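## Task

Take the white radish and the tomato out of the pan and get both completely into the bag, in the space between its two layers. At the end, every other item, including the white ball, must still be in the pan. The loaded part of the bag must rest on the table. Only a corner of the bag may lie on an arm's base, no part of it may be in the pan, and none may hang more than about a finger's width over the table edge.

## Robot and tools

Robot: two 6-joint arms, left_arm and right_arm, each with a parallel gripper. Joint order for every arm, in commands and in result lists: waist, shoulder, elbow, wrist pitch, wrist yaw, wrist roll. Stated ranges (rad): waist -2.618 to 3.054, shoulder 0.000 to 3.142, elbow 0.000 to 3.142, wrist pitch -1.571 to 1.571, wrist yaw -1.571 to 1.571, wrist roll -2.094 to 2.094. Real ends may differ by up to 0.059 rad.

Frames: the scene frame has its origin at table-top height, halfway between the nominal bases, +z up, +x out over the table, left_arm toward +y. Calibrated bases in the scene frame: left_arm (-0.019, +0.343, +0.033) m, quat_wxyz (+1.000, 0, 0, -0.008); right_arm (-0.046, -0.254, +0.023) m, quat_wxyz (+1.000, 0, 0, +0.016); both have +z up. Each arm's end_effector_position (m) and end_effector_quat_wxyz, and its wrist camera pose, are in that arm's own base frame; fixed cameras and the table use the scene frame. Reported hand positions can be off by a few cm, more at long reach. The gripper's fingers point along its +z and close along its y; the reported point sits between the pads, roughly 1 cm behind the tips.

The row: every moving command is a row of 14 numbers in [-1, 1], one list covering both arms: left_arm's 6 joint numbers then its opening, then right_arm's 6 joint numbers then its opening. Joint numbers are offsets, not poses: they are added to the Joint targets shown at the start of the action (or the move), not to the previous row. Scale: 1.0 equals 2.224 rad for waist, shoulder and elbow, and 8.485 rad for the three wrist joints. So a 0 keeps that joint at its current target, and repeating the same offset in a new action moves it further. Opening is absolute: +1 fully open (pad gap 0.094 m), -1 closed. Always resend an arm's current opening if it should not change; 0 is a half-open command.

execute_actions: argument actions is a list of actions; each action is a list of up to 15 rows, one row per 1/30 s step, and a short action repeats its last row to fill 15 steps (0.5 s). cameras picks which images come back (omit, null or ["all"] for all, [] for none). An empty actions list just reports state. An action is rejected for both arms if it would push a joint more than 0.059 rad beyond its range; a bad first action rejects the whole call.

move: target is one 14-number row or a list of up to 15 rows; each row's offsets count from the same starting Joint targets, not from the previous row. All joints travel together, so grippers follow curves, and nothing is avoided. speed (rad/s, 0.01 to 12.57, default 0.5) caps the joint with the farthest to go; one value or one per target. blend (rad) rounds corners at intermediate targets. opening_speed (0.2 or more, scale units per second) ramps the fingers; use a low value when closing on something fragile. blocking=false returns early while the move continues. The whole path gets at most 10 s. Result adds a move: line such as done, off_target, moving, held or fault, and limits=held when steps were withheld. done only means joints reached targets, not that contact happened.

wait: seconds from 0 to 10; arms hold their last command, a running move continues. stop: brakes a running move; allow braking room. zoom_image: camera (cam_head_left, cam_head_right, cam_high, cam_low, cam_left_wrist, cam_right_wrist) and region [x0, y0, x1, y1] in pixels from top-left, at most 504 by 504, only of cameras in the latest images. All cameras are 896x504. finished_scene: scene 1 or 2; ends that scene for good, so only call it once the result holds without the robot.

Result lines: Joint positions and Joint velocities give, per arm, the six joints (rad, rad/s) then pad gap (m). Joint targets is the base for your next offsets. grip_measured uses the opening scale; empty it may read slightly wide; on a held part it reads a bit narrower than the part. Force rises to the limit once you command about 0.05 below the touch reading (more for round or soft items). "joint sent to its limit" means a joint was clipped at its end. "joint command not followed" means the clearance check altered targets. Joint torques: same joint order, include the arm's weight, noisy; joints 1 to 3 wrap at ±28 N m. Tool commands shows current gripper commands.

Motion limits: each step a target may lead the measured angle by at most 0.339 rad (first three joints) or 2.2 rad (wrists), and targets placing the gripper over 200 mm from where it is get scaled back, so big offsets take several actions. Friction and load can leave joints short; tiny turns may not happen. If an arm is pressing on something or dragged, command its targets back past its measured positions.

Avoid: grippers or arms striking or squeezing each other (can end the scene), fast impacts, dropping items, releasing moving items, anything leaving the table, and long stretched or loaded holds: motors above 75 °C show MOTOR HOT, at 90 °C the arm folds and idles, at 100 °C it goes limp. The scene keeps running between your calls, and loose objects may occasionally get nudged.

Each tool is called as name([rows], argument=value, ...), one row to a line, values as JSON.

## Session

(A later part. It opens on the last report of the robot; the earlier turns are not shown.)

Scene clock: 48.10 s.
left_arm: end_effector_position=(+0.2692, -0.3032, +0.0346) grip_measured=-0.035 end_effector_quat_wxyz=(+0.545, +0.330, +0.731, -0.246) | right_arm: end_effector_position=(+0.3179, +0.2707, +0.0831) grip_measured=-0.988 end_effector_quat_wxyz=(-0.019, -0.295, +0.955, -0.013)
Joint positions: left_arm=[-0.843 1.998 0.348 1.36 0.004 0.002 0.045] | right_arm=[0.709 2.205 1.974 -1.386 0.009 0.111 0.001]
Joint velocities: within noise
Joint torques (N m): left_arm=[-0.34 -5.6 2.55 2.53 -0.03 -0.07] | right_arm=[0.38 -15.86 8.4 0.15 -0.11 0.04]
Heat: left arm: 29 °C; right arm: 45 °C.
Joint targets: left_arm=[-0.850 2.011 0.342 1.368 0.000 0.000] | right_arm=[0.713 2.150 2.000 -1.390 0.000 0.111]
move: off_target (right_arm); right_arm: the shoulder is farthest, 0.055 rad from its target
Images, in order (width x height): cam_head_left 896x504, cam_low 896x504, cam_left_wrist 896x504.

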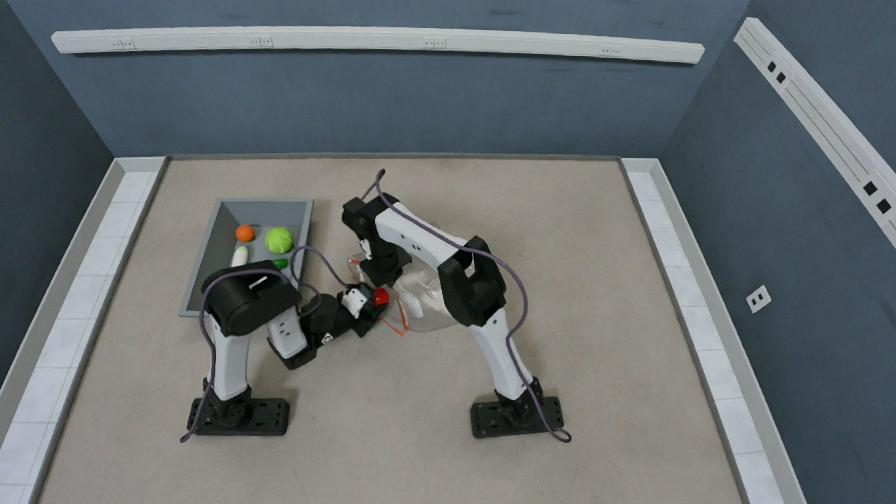

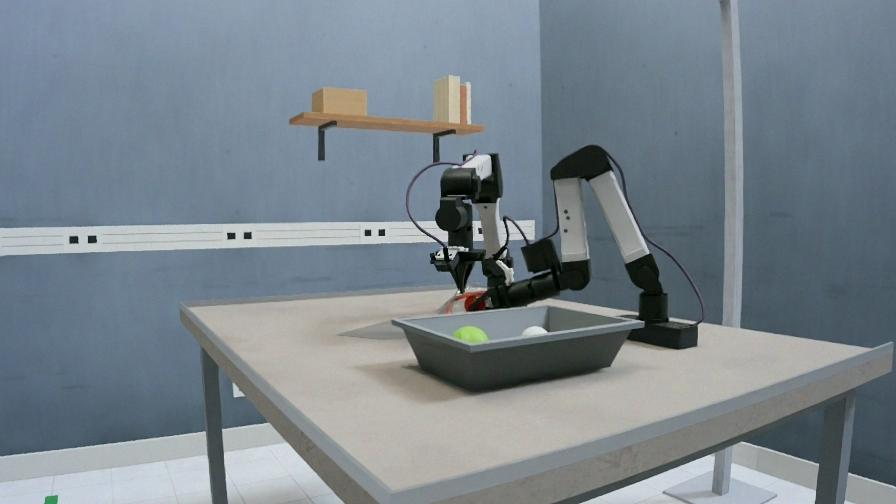

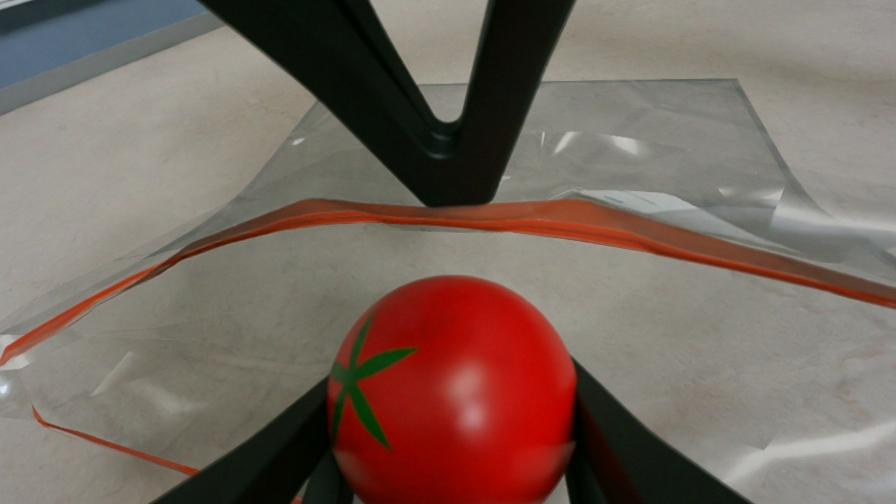

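move(target=[0,0.1081,0.0265,0.0214,0,0,-0.04, 0,0,0,0,0,0,-1], speed=0.2, cameras=["cam_left_wrist","cam_low","cam_head_left"])

zoom_image(camera="cam_low", region=[400, 200, 640, 350])

zoom_image(camera="cam_head_left", region=[300, 200, 480, 360])

Scene clock: 50.67 s.
left_arm: end_effector_position=(+0.2715, -0.3058, -0.0041) grip_measured=-0.035 end_effector_quat_wxyz=(+0.540, +0.331, +0.734, -0.243) | right_arm: end_effector_position=(+0.3178, +0.2707, +0.0831) grip_measured=-0.988 end_effector_quat_wxyz=(-0.019, -0.295, +0.955, -0.013)
Joint positions: left_arm=[-0.843 2.236 0.39 1.542 0.004 0.002 0.045] | right_arm=[0.709 2.205 1.974 -1.386 0.009 0.111 0.001]
Joint velocities: within noise
Joint torques (N m): left_arm=[-0.31 -6.11 2.86 2.49 -0.02 -0.07] | right_arm=[0.35 -15.88 8.4 0.15 -0.1 0.04]
Heat: left arm: 30 °C; right arm: 46 °C.
Joint targets: left_arm=[-0.850 2.251 0.401 1.550 0.000 0.000] | right_arm=[0.713 2.150 2.000 -1.390 0.000 0.111]
move: off_target (right_arm); right_arm: the shoulder is farthest, 0.055 rad from its target
Images, in order (width x height): cam_head_left 896x504, cam_low 896x504, cam_left_wrist 896x504.

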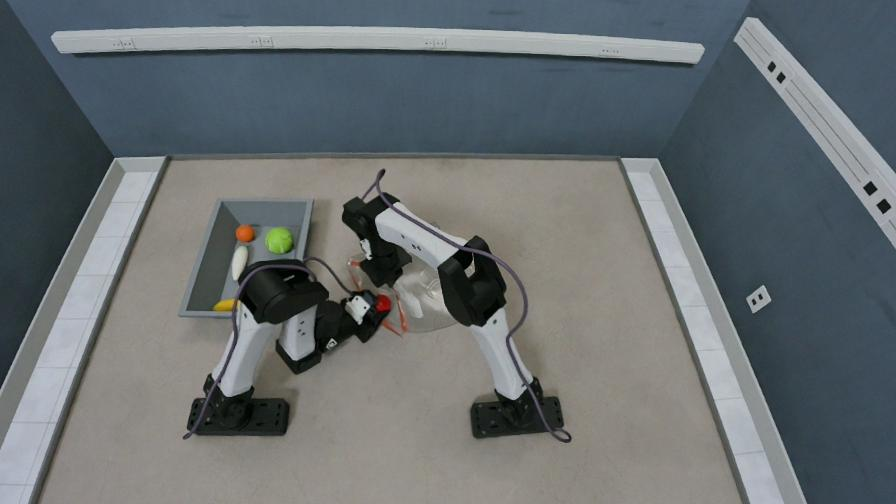

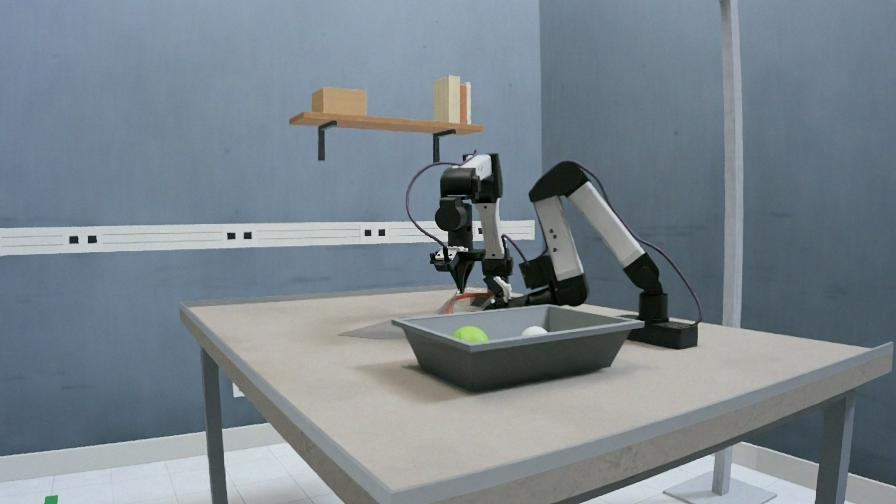

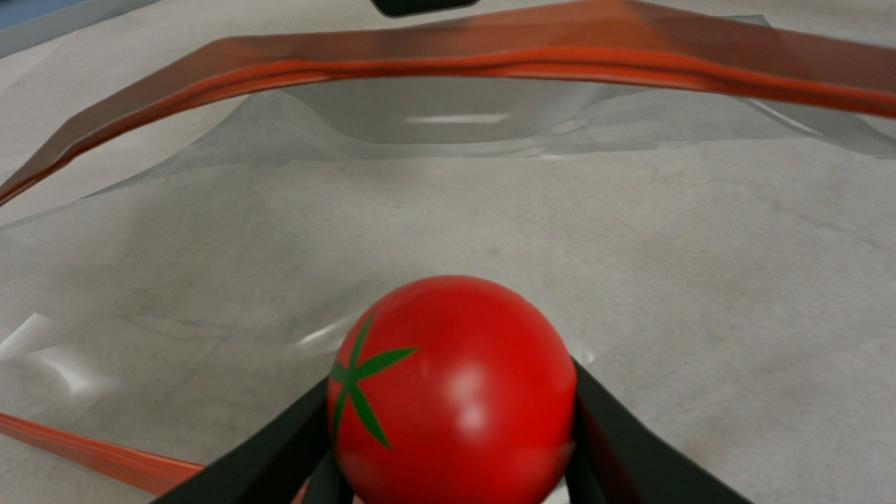

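Scaled by 2.100 from the camera's 896x504 image, which has a finer 1280x720 frame.

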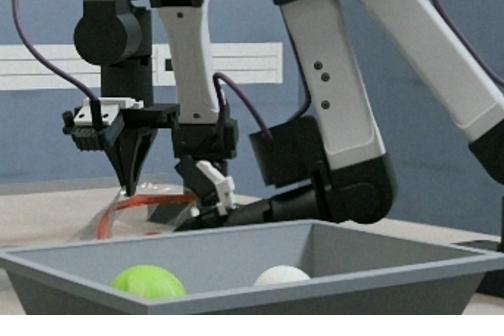

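Scaled by 2.800 from the camera's 896x504 image, which has a finer 1280x720 frame.

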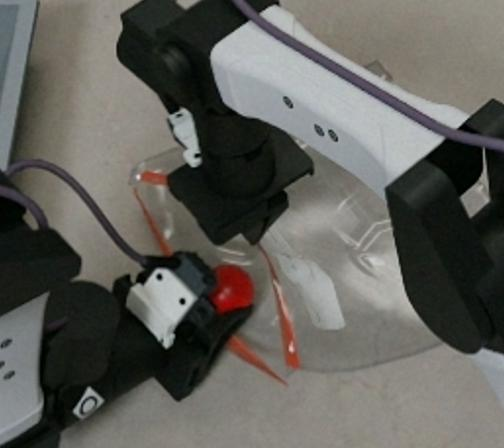

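move([
  [0,-0.0117,0.036,-0.0148,0,0,-0.04, 0,0,0,0,0,0,-1],
  [0,-0.0117,0.036,-0.0148,0,0,0.4, 0,0,0,0,0,0,-1],
], speed=0.15, opening_speed=0.4, cameras=["cam_left_wrist","cam_low","cam_head_left","cam_right_wrist"])

zoom_image(camera="cam_head_left", region=[300, 200, 480, 360])

Scene clock: 61.33 s.
left_arm: end_effector_position=(+0.2841, -0.3199, -0.0085) grip_measured=+0.398 end_effector_quat_wxyz=(+0.533, +0.334, +0.739, -0.240) | right_arm: end_effector_position=(+0.3178, +0.2708, +0.0831) grip_measured=-0.988 end_effector_quat_wxyz=(-0.019, -0.295, +0.955, -0.013)
Joint positions: left_arm=[-0.843 2.236 0.471 1.443 0.004 0.002 0.066] | right_arm=[0.709 2.205 1.974 -1.386 0.009 0.111 0.001]
Joint velocities: within noise
Joint torques (N m): left_arm=[-0.34 -8.59 3.34 2.21 -0.03 -0.07] | right_arm=[0.32 -15.86 8.4 0.15 -0.1 0.04]
Heat: left arm: 32 °C; right arm: 52 °C.
Joint targets: left_arm=[-0.850 2.225 0.481 1.424 0.000 0.000] | right_arm=[0.713 2.150 2.000 -1.390 0.000 0.111]
move: off_target (right_arm); right_arm: the shoulder is farthest, 0.055 rad from its target
Images, in order (width x height): cam_head_left 896x504, cam_low 896x504, cam_left_wrist 896x504, cam_right_wrist 896x504.

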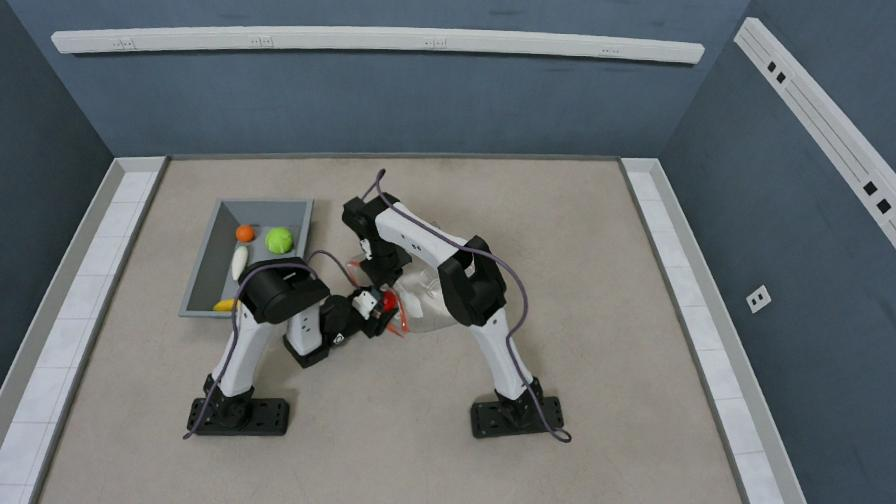

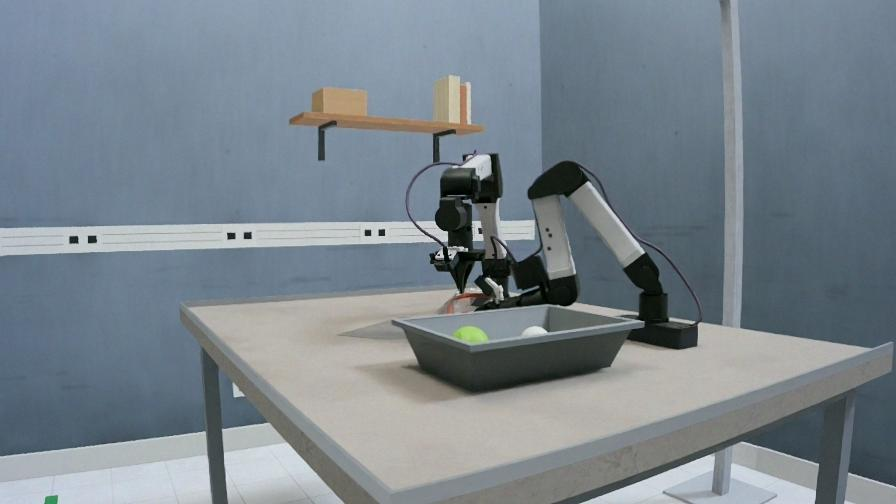

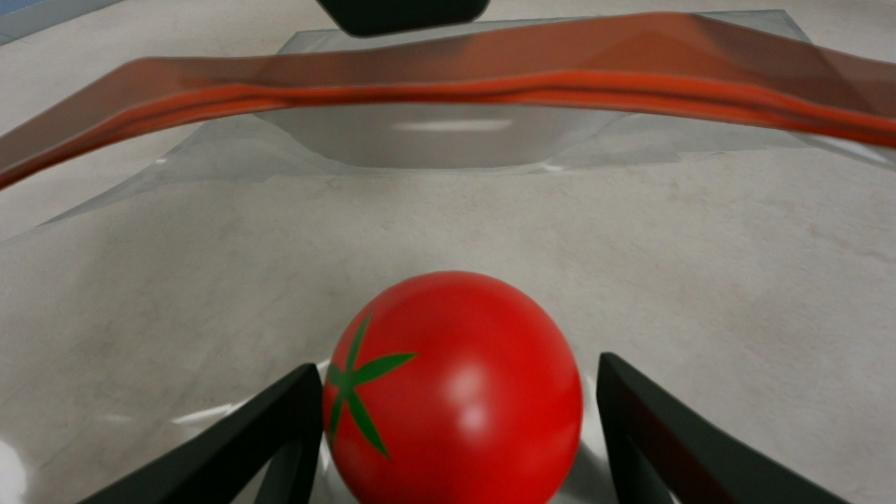

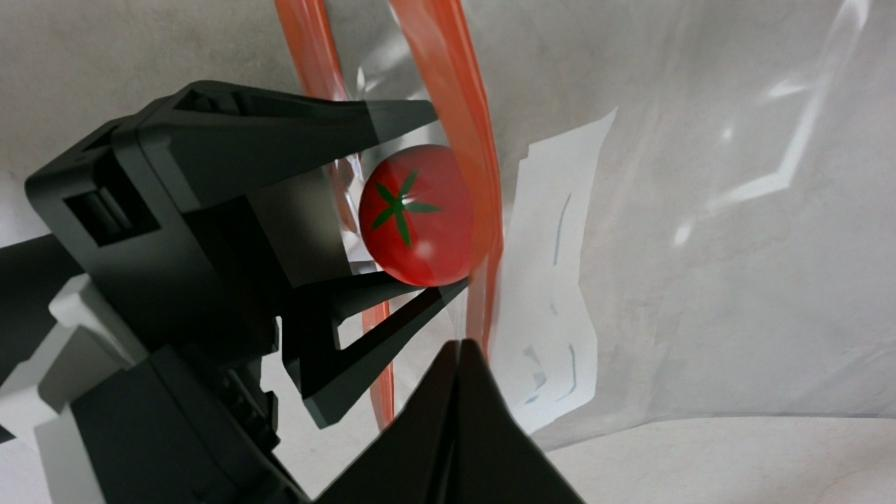

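Scaled by 2.800 from the camera's 896x504 image, which has a finer 1280x720 frame.

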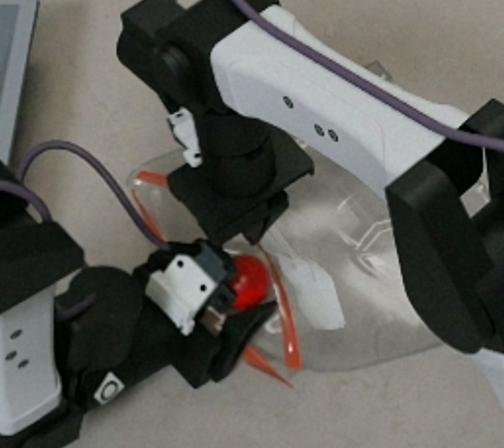

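move([
  [0,-0.1034,-0.0958,-0.0173,0,0,0.4, 0,0.0135,0,0,0,0,-1],
  [0,-0.3208,-0.0823,-0.0955,0,0.1851,0.4, 0,0.0135,0,0,0,0,-1],
  [0,-0.3208,-0.0823,-0.0955,0,0.1851,-0.97, 0,0.0135,0,0,0,0,-1],
], speed=[0.2,0.9,0.5])

zoom_image(camera="cam_head_left", region=[300, 200, 480, 360])

Scene clock: 67.77 s.
left_arm: end_effector_position=(+0.2283, -0.2574, +0.0217) grip_measured=-0.966 end_effector_quat_wxyz=(+0.431, +0.829, +0.320, +0.159) | right_arm: end_effector_position=(+0.3178, +0.2708, +0.0831) grip_measured=-0.988 end_effector_quat_wxyz=(-0.019, -0.295, +0.955, -0.013)
Joint positions: left_arm=[-0.843 1.529 0.281 0.631 0.004 1.559 0.002] | right_arm=[0.709 2.205 1.974 -1.386 0.009 0.111 0.001]
Joint velocities: within noise
Joint torques (N m): left_arm=[-0.32 -5.71 7.09 1.94 0 0.02] | right_arm=[0.36 -13.23 8.43 0.15 -0.09 0.04]
Heat: left arm: 32 °C; right arm: 53 °C.
Joint targets: left_arm=[-0.850 1.512 0.298 0.614 0.000 1.571] | right_arm=[0.713 2.180 2.000 -1.390 0.000 0.111]
move: done

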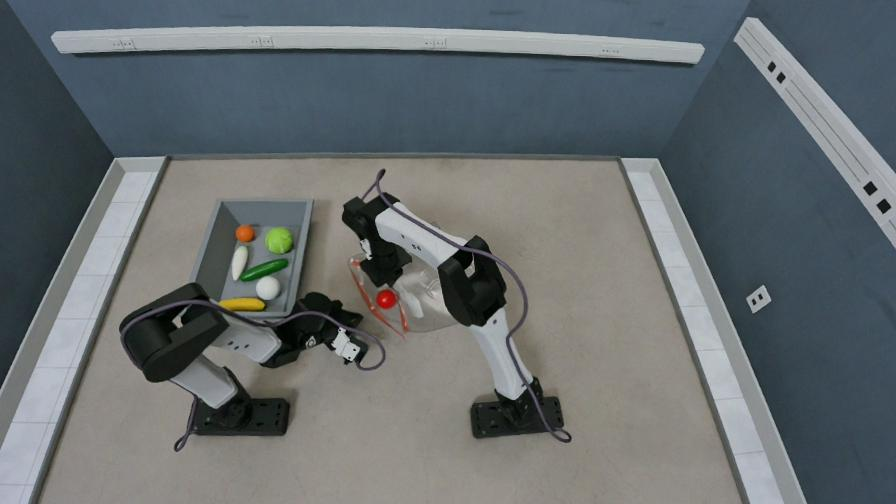

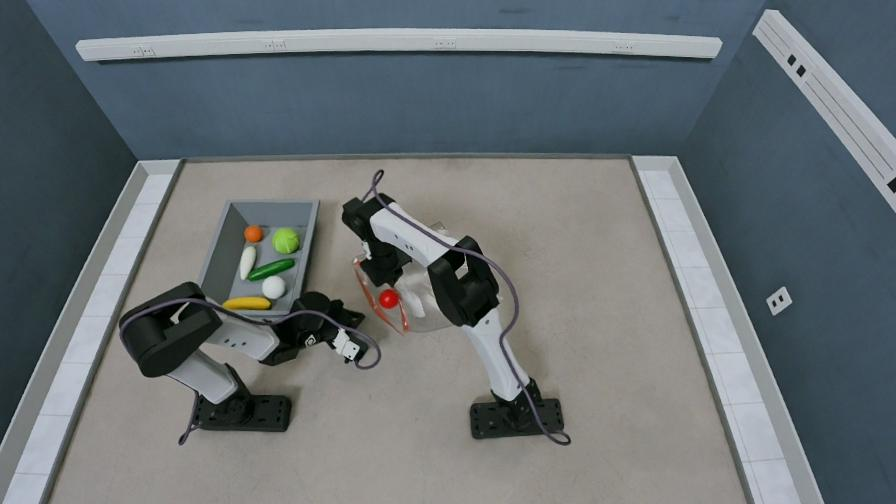

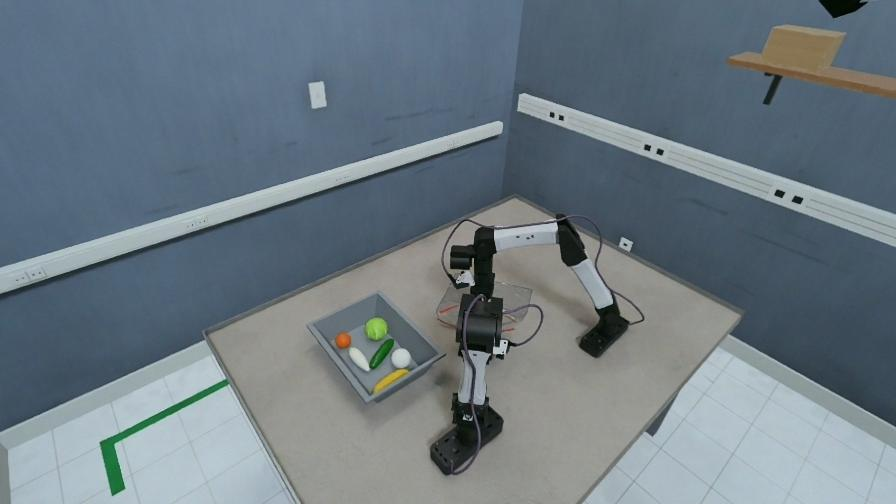

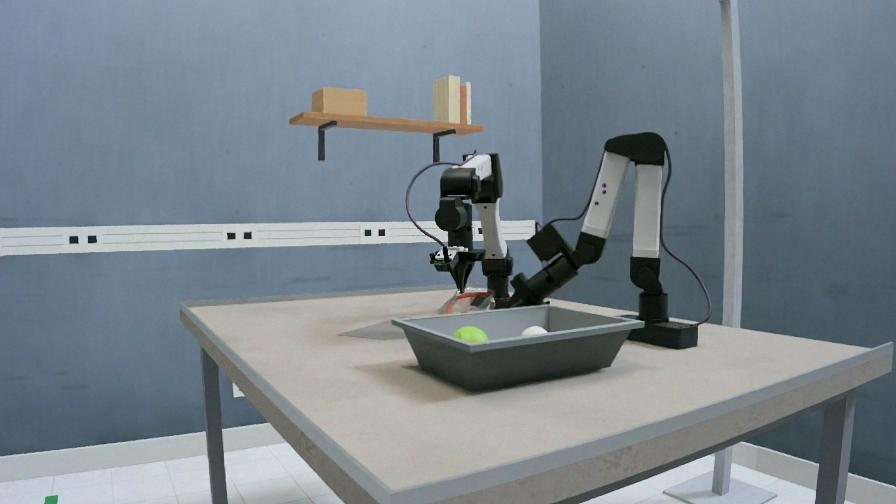

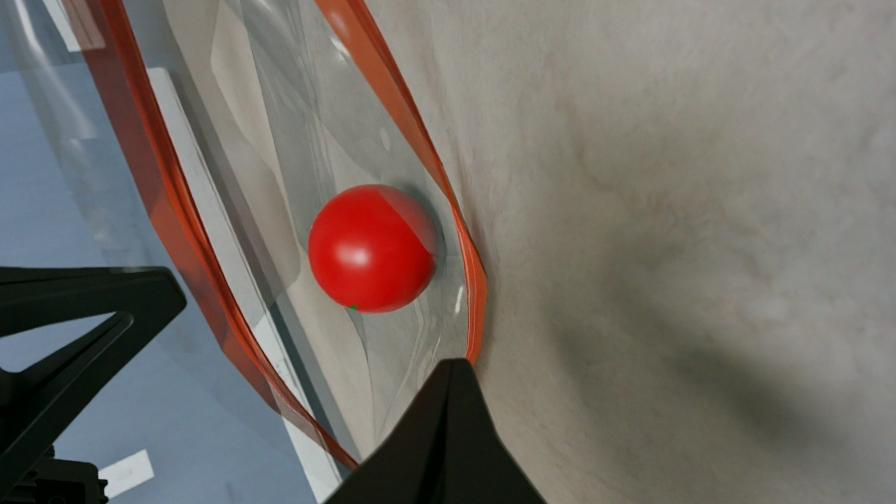

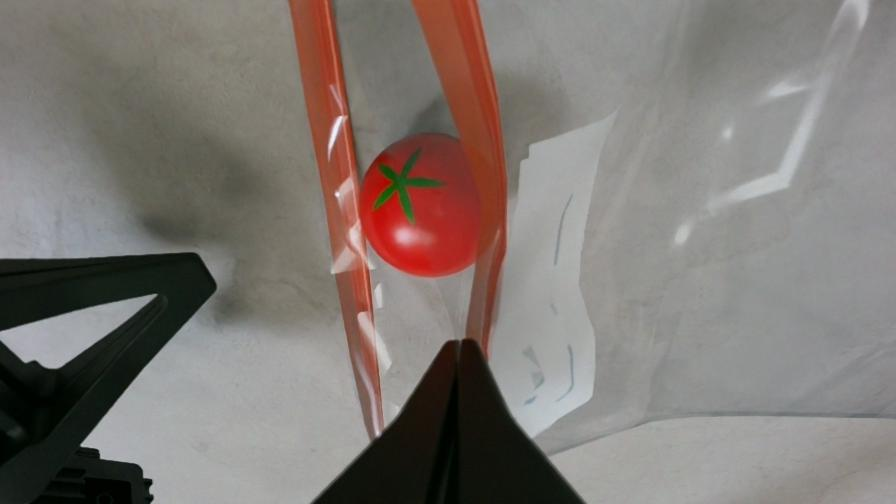

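Scaled by 2.800 from the camera's 896x504 image, which has a finer 1280x720 frame.

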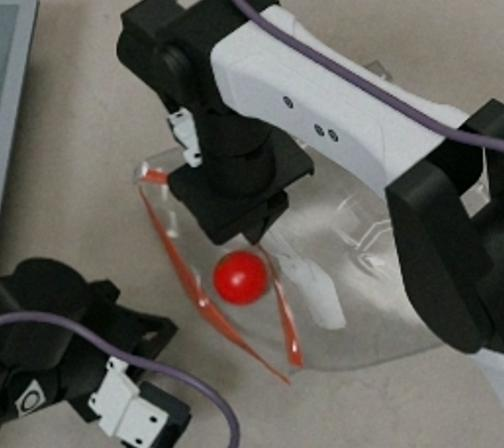

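move([
  [0.0189,0.17,-0.0222,0.0739,0,0,-0.97,0,0,0,0,0,0,-1],
  [0.0189,0.2511,0.0273,0.0881,0,0,-0.97,0,0,0,0,0,0,-1],
  [0.0189,0.3198,0.1375,0.0831,0,0,-0.97,0,0,0,0,0,0,-1],
], speed=[0.6,0.25,0.2], cameras=["cam_left_wrist","cam_right_wrist","cam_head_left"])

zoom_image(camera="cam_head_left", region=[300, 200, 480, 360])

Scene clock: 72.40 s.
left_arm: end_effector_position=(+0.3168, -0.3370, +0.0121) grip_measured=-0.966 end_effector_quat_wxyz=(+0.563, +0.740, +0.298, +0.218) | right_arm: end_effector_position=(+0.3178, +0.2708, +0.0831) grip_measured=-0.988 end_effector_quat_wxyz=(-0.019, -0.295, +0.955, -0.013)
Joint positions: left_arm=[-0.815 2.204 0.591 1.338 0.004 1.559 0.002] | right_arm=[0.709 2.205 1.974 -1.386 0.009 0.111 0.001]
Joint velocities: within noise
Joint torques (N m): left_arm=[0.75 -6.95 4.59 2.21 -0.02 0] | right_arm=[0.35 -13.24 8.42 0.15 -0.1 0.04]
Heat: left arm: 33 °C; right arm: 54 °C.
Joint targets: left_arm=[-0.808 2.224 0.603 1.319 0.000 1.571] | right_arm=[0.713 2.180 2.000 -1.390 0.000 0.111]
move: done
Images, in order (width x height): cam_head_left 896x504, cam_left_wrist 896x504, cam_right_wrist 896x504.

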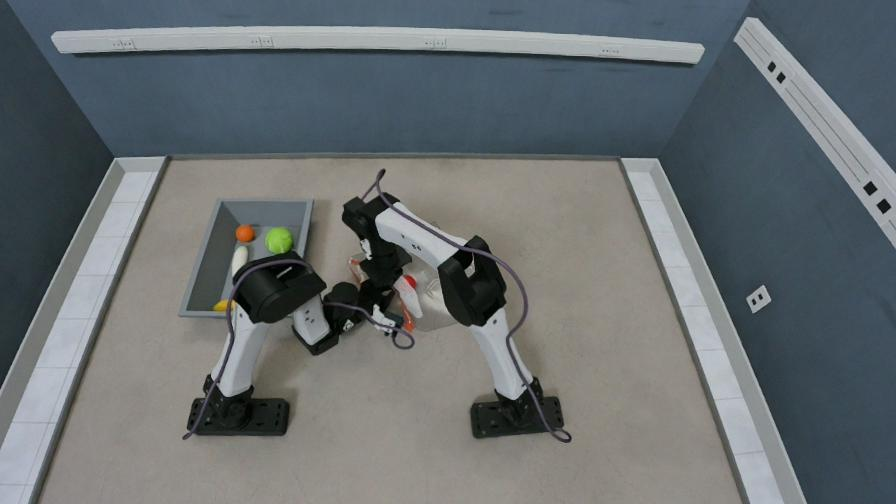

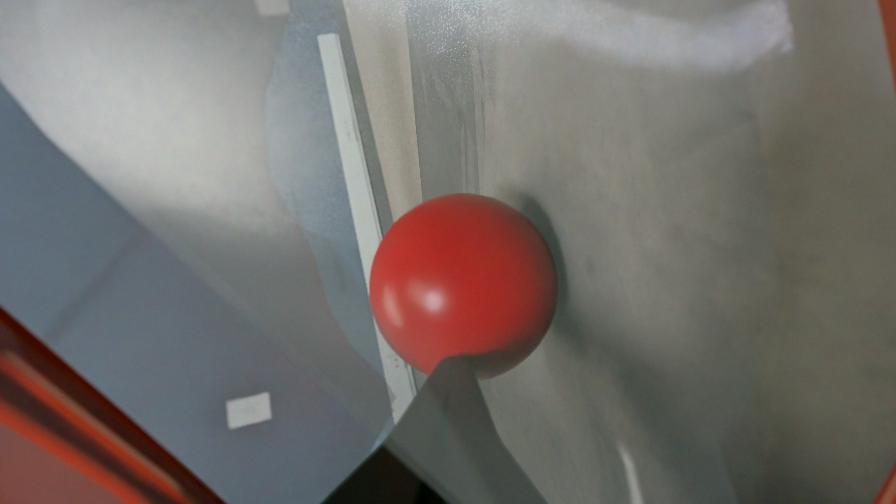

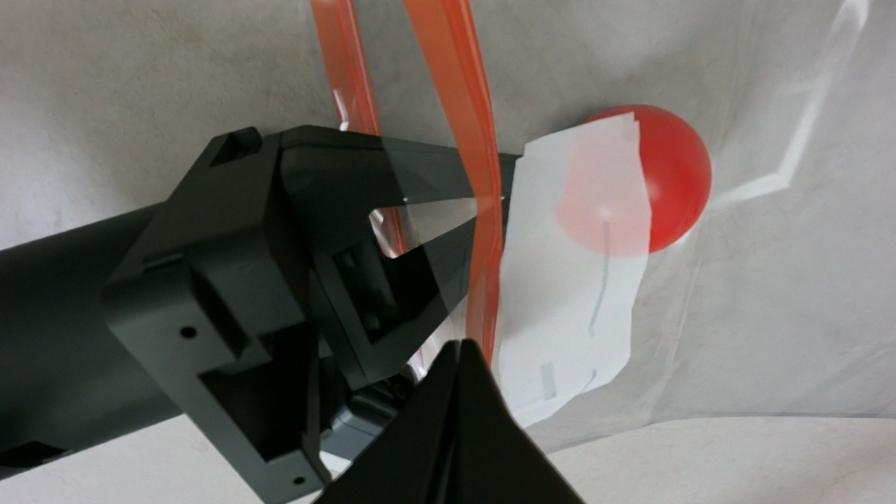

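Scaled by 2.800 from the camera's 896x504 image, which has a finer 1280x720 frame.

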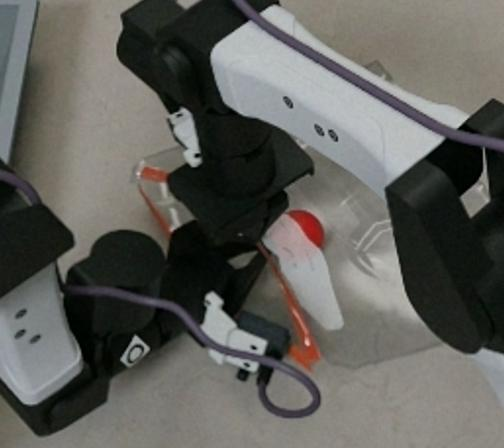

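move([
  [0,0.0117,0.0387,-0.0071,0,0,-0.97,0,0,0,0,0,0,-1],
  [0,-0.0688,-0.1102,0.005,0,0,-0.97,0,0,0,0,0,0,-1],
  [0,-0.1498,-0.1597,-0.0092,0,0,-0.97,0,0,0,0,0,0,-1],
  [0,-0.3201,-0.1371,-0.0831,0,0,-0.97,0,0,0,0,0,0,-1],
], speed=[0.2,0.35,0.5,0.8], cameras=["cam_left_wrist","cam_right_wrist","cam_head_left"])

move([
  [0,-0.2217,0.0634,-0.0658,0,-0.1851,-0.97,0,0,0,0,0,0,-1],
  [0.4388,-0.0922,0.294,-0.1334,0,-0.1851,0.3,0,0,0,0,0,0,-1],
], speed=[1.0,1.0])

zoom_image(camera="cam_head_left", region=[300, 200, 480, 360])

Scene clock: 77.43 s.
left_arm: end_effector_position=(+0.2361, -0.2514, +0.0231) grip_measured=-0.966 end_effector_quat_wxyz=(+0.430, +0.823, +0.331, +0.166) | right_arm: end_effector_position=(+0.3178, +0.2708, +0.0831) grip_measured=-0.988 end_effector_quat_wxyz=(-0.019, -0.295, +0.955, -0.013)
Joint positions: left_arm=[-0.815 1.526 0.282 0.631 0.004 1.559 0.002] | right_arm=[0.709 2.205 1.974 -1.386 0.009 0.111 0.001]
Joint velocities: within noise
Joint torques (N m): left_arm=[0.75 -5.61 7.04 1.97 0 0.02] | right_arm=[0.34 -13.22 8.42 0.15 -0.1 0.04]
Heat: left arm: 33 °C; right arm: 54 °C.
Joint targets: left_arm=[-0.808 1.511 0.298 0.614 0.000 1.571] | right_arm=[0.713 2.180 2.000 -1.390 0.000 0.111]
move: done
Images, in order (width x height): cam_head_left 896x504, cam_left_wrist 896x504, cam_right_wrist 896x504.

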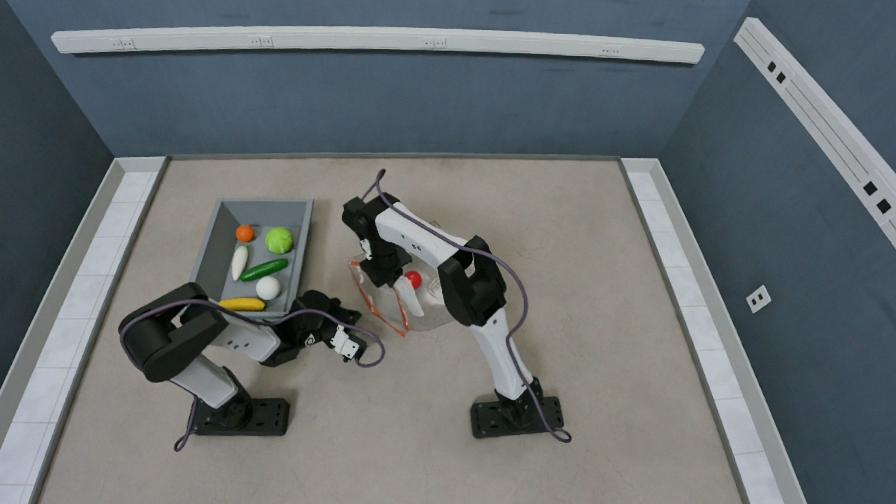

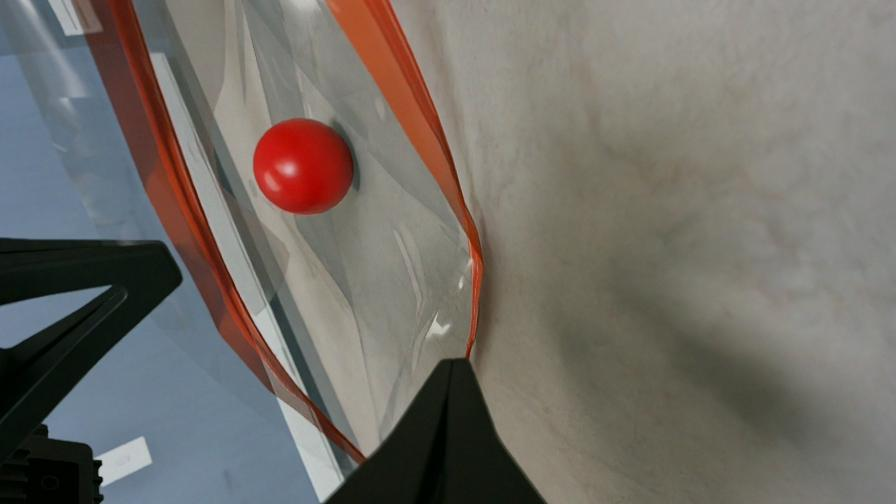

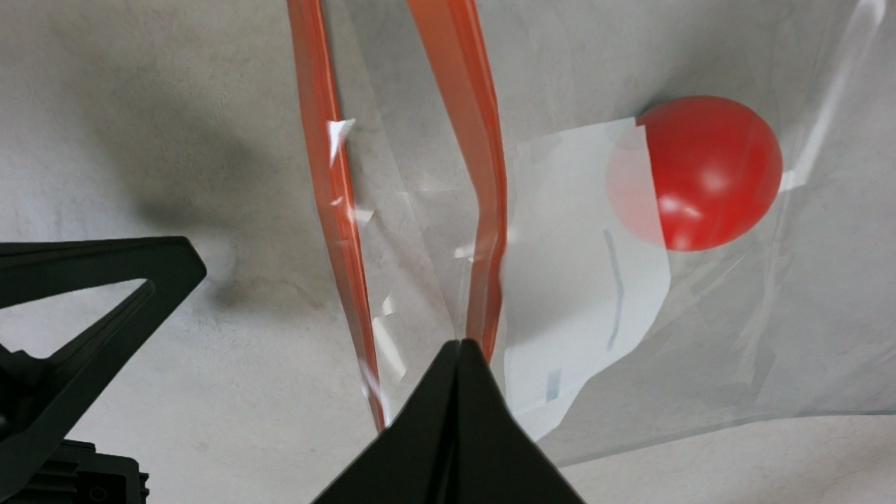

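Scene clock: 81.57 s.
left_arm: end_effector_position=(+0.3526, +0.0583, +0.1491) grip_measured=+0.298 end_effector_quat_wxyz=(+0.344, -0.072, +0.936, +0.029) | right_arm: end_effector_position=(+0.3177, +0.2708, +0.0831) grip_measured=-0.988 end_effector_quat_wxyz=(-0.019, -0.295, +0.955, -0.013)
Joint positions: left_arm=[0.165 1.294 0.93 -0.502 0.003 0.011 0.061] | right_arm=[0.709 2.205 1.974 -1.386 0.008 0.111 0.001]
Joint velocities: within noise
Joint torques (N m): left_arm=[0.46 -3.7 10.41 1.68 -0.02 -0.14] | right_arm=[0.35 -13.22 8.42 0.15 -0.1 0.04]
Heat: left arm: 33 °C; right arm: 54 °C.
Joint targets: left_arm=[0.168 1.306 0.952 -0.518 0.000 0.000] | right_arm=[0.713 2.180 2.000 -1.390 0.000 0.111]
move: done

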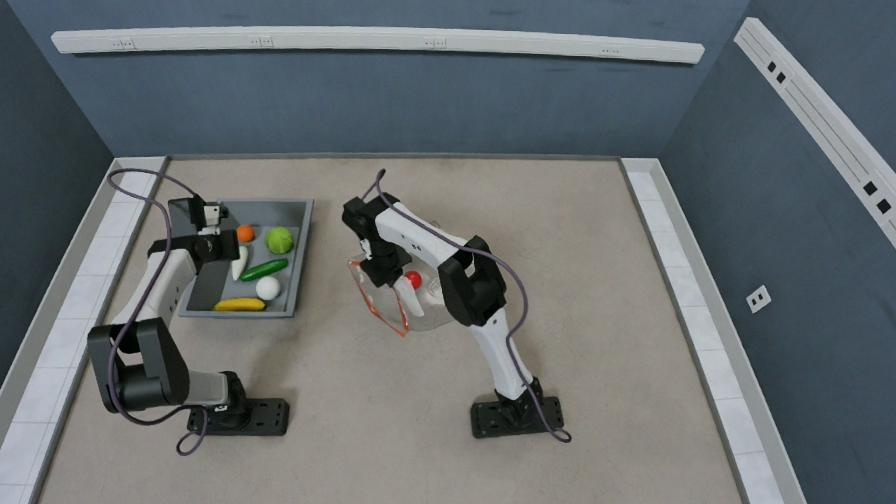

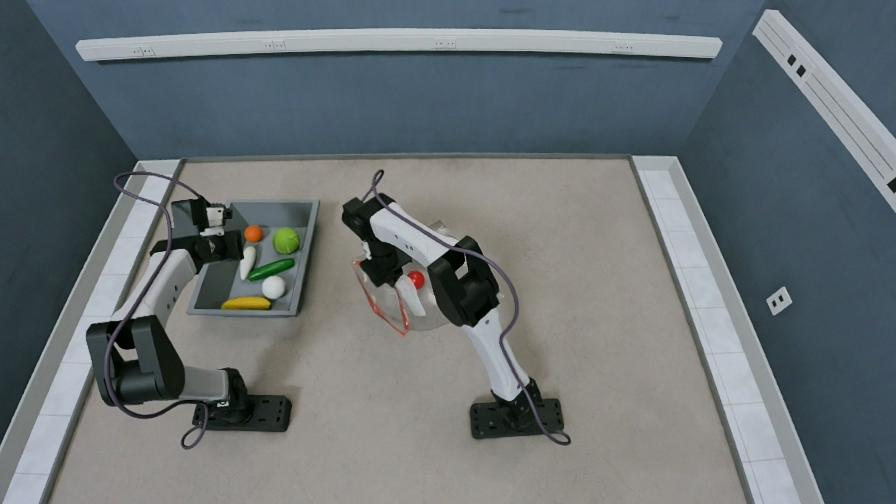

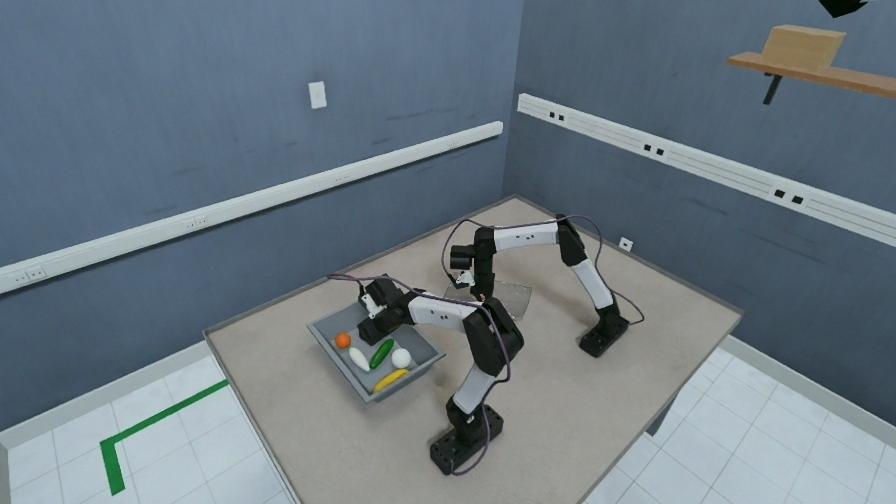

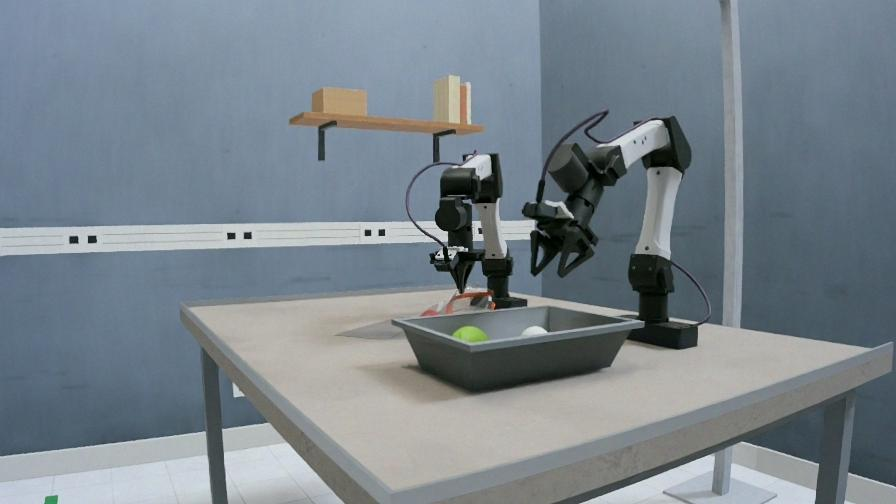

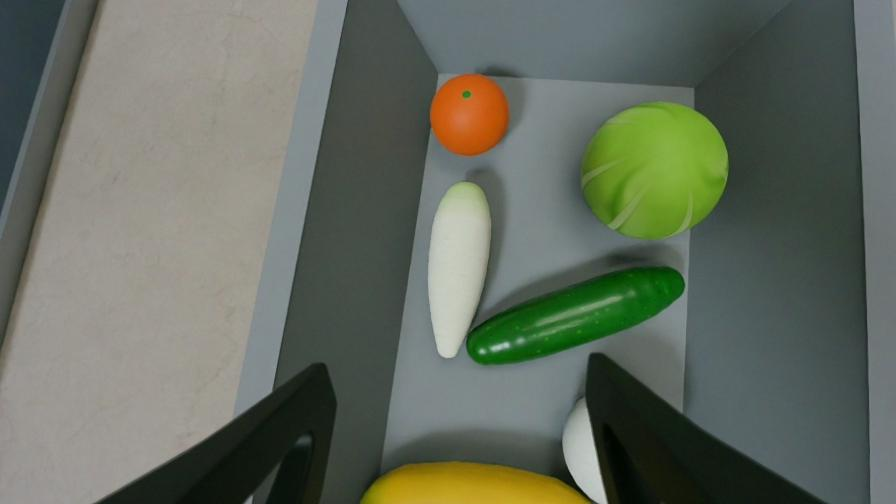

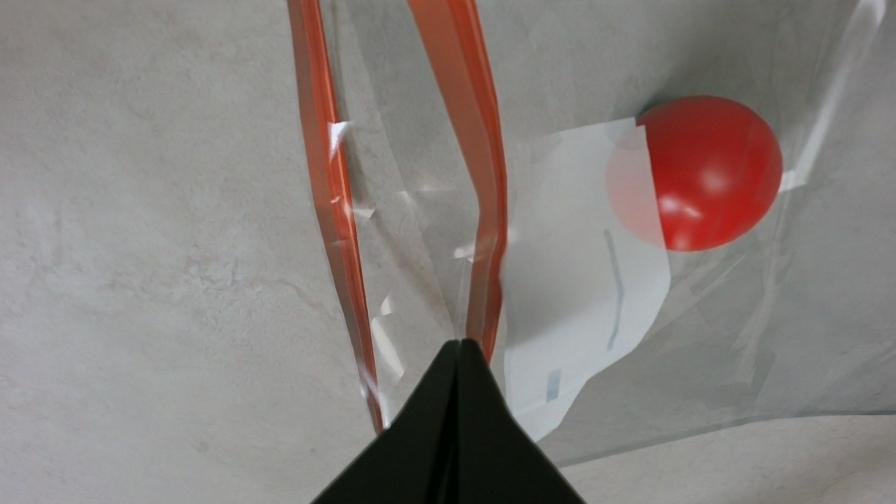

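Scaled by 2.800 from the camera's 896x504 image, which has a finer 1280x720 frame.

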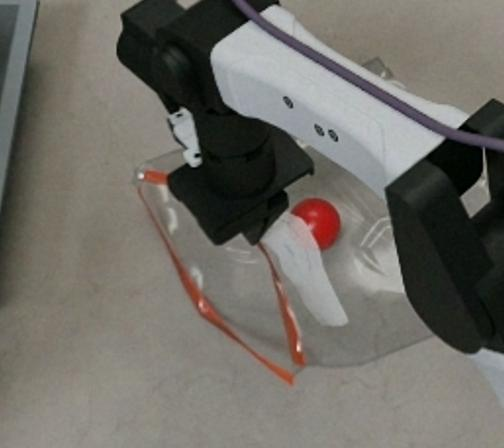

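move([
  [-0.0027,0.1066,-0.0549,0.042,0,0,0.2,0,0,0,0,0,0,-1],
  [-0.0027,0.2131,-0.1097,0.084,0,0,0.2,0,0,0,0,0,0,-1],
], speed=[0.8,0.3], cameras=["cam_left_wrist"])

Scene clock: 85.00 s.
left_arm: end_effector_position=(+0.4043, +0.0670, +0.0089) grip_measured=+0.202 end_effector_quat_wxyz=(+0.356, -0.072, +0.931, +0.030) | right_arm: end_effector_position=(+0.3177, +0.2708, +0.0831) grip_measured=-0.988 end_effector_quat_wxyz=(-0.019, -0.295, +0.955, -0.013)
Joint positions: left_arm=[0.165 1.761 0.722 0.197 0.003 0.01 0.056] | right_arm=[0.709 2.205 1.974 -1.386 0.008 0.111 0.001]
Joint velocities: within noise
Joint torques (N m): left_arm=[-0.01 -5.82 5.03 1.86 -0.02 -0.13] | right_arm=[0.34 -13.24 8.42 0.15 -0.1 0.04]
Heat: left arm: 32 °C; right arm: 54 °C.
Joint targets: left_arm=[0.162 1.780 0.709 0.195 0.000 0.000] | right_arm=[0.713 2.180 2.000 -1.390 0.000 0.111]
move: done
Images, in order (width x height): cam_left_wrist 896x504.

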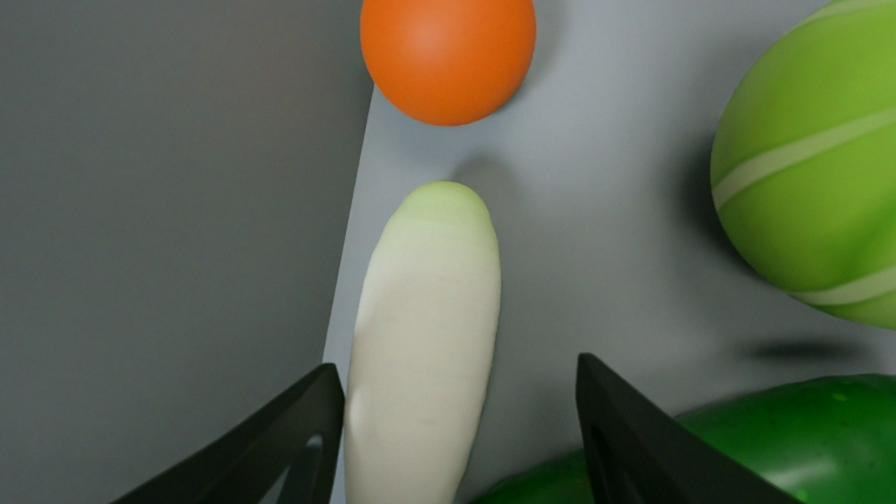

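move([
  [0.0054,0,0,0,0,0,0.0,0,0,0,0,0,0,-1],
  [0.0054,0.031,0.0126,0.0048,0,0,0.0,0,0,0,0,0,0,-1],
], speed=[0.3,0.15], cameras=["cam_left_wrist"])

Scene clock: 87.07 s.
left_arm: end_effector_position=(+0.4122, +0.0715, -0.0010) grip_measured=+0.001 end_effector_quat_wxyz=(+0.362, -0.076, +0.928, +0.032) | right_arm: end_effector_position=(+0.3177, +0.2708, +0.0831) grip_measured=-0.988 end_effector_quat_wxyz=(-0.019, -0.295, +0.955, -0.013)
Joint positions: left_arm=[0.173 1.82 0.731 0.264 0.003 0.009 0.047] | right_arm=[0.709 2.205 1.974 -1.386 0.008 0.111 0.001]
Joint velocities: within noise
Joint torques (N m): left_arm=[0.35 -5.37 6.68 1.59 -0.02 -0.13] | right_arm=[0.34 -13.24 8.4 0.14 -0.09 0.04]
Heat: left arm: 32 °C; right arm: 55 °C.
Joint targets: left_arm=[0.174 1.849 0.736 0.236 0.000 0.000] | right_arm=[0.713 2.180 2.000 -1.390 0.000 0.111]
move: done
Images, in order (width x height): cam_left_wrist 896x504.

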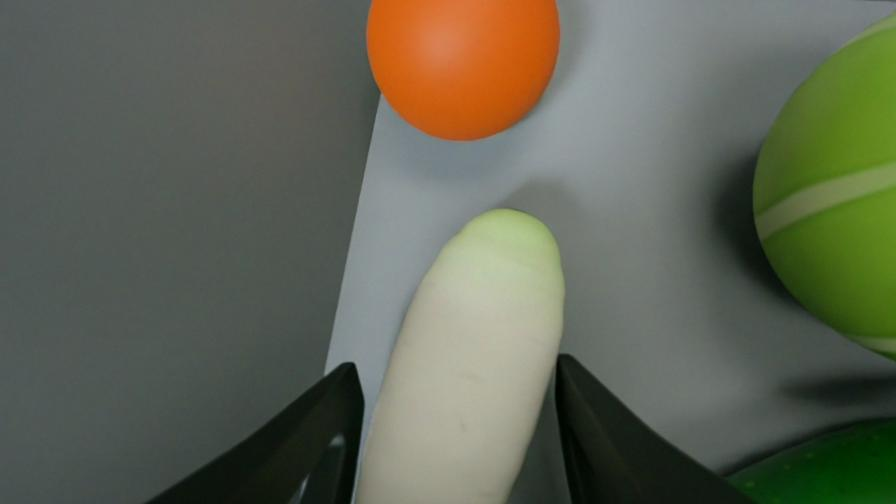

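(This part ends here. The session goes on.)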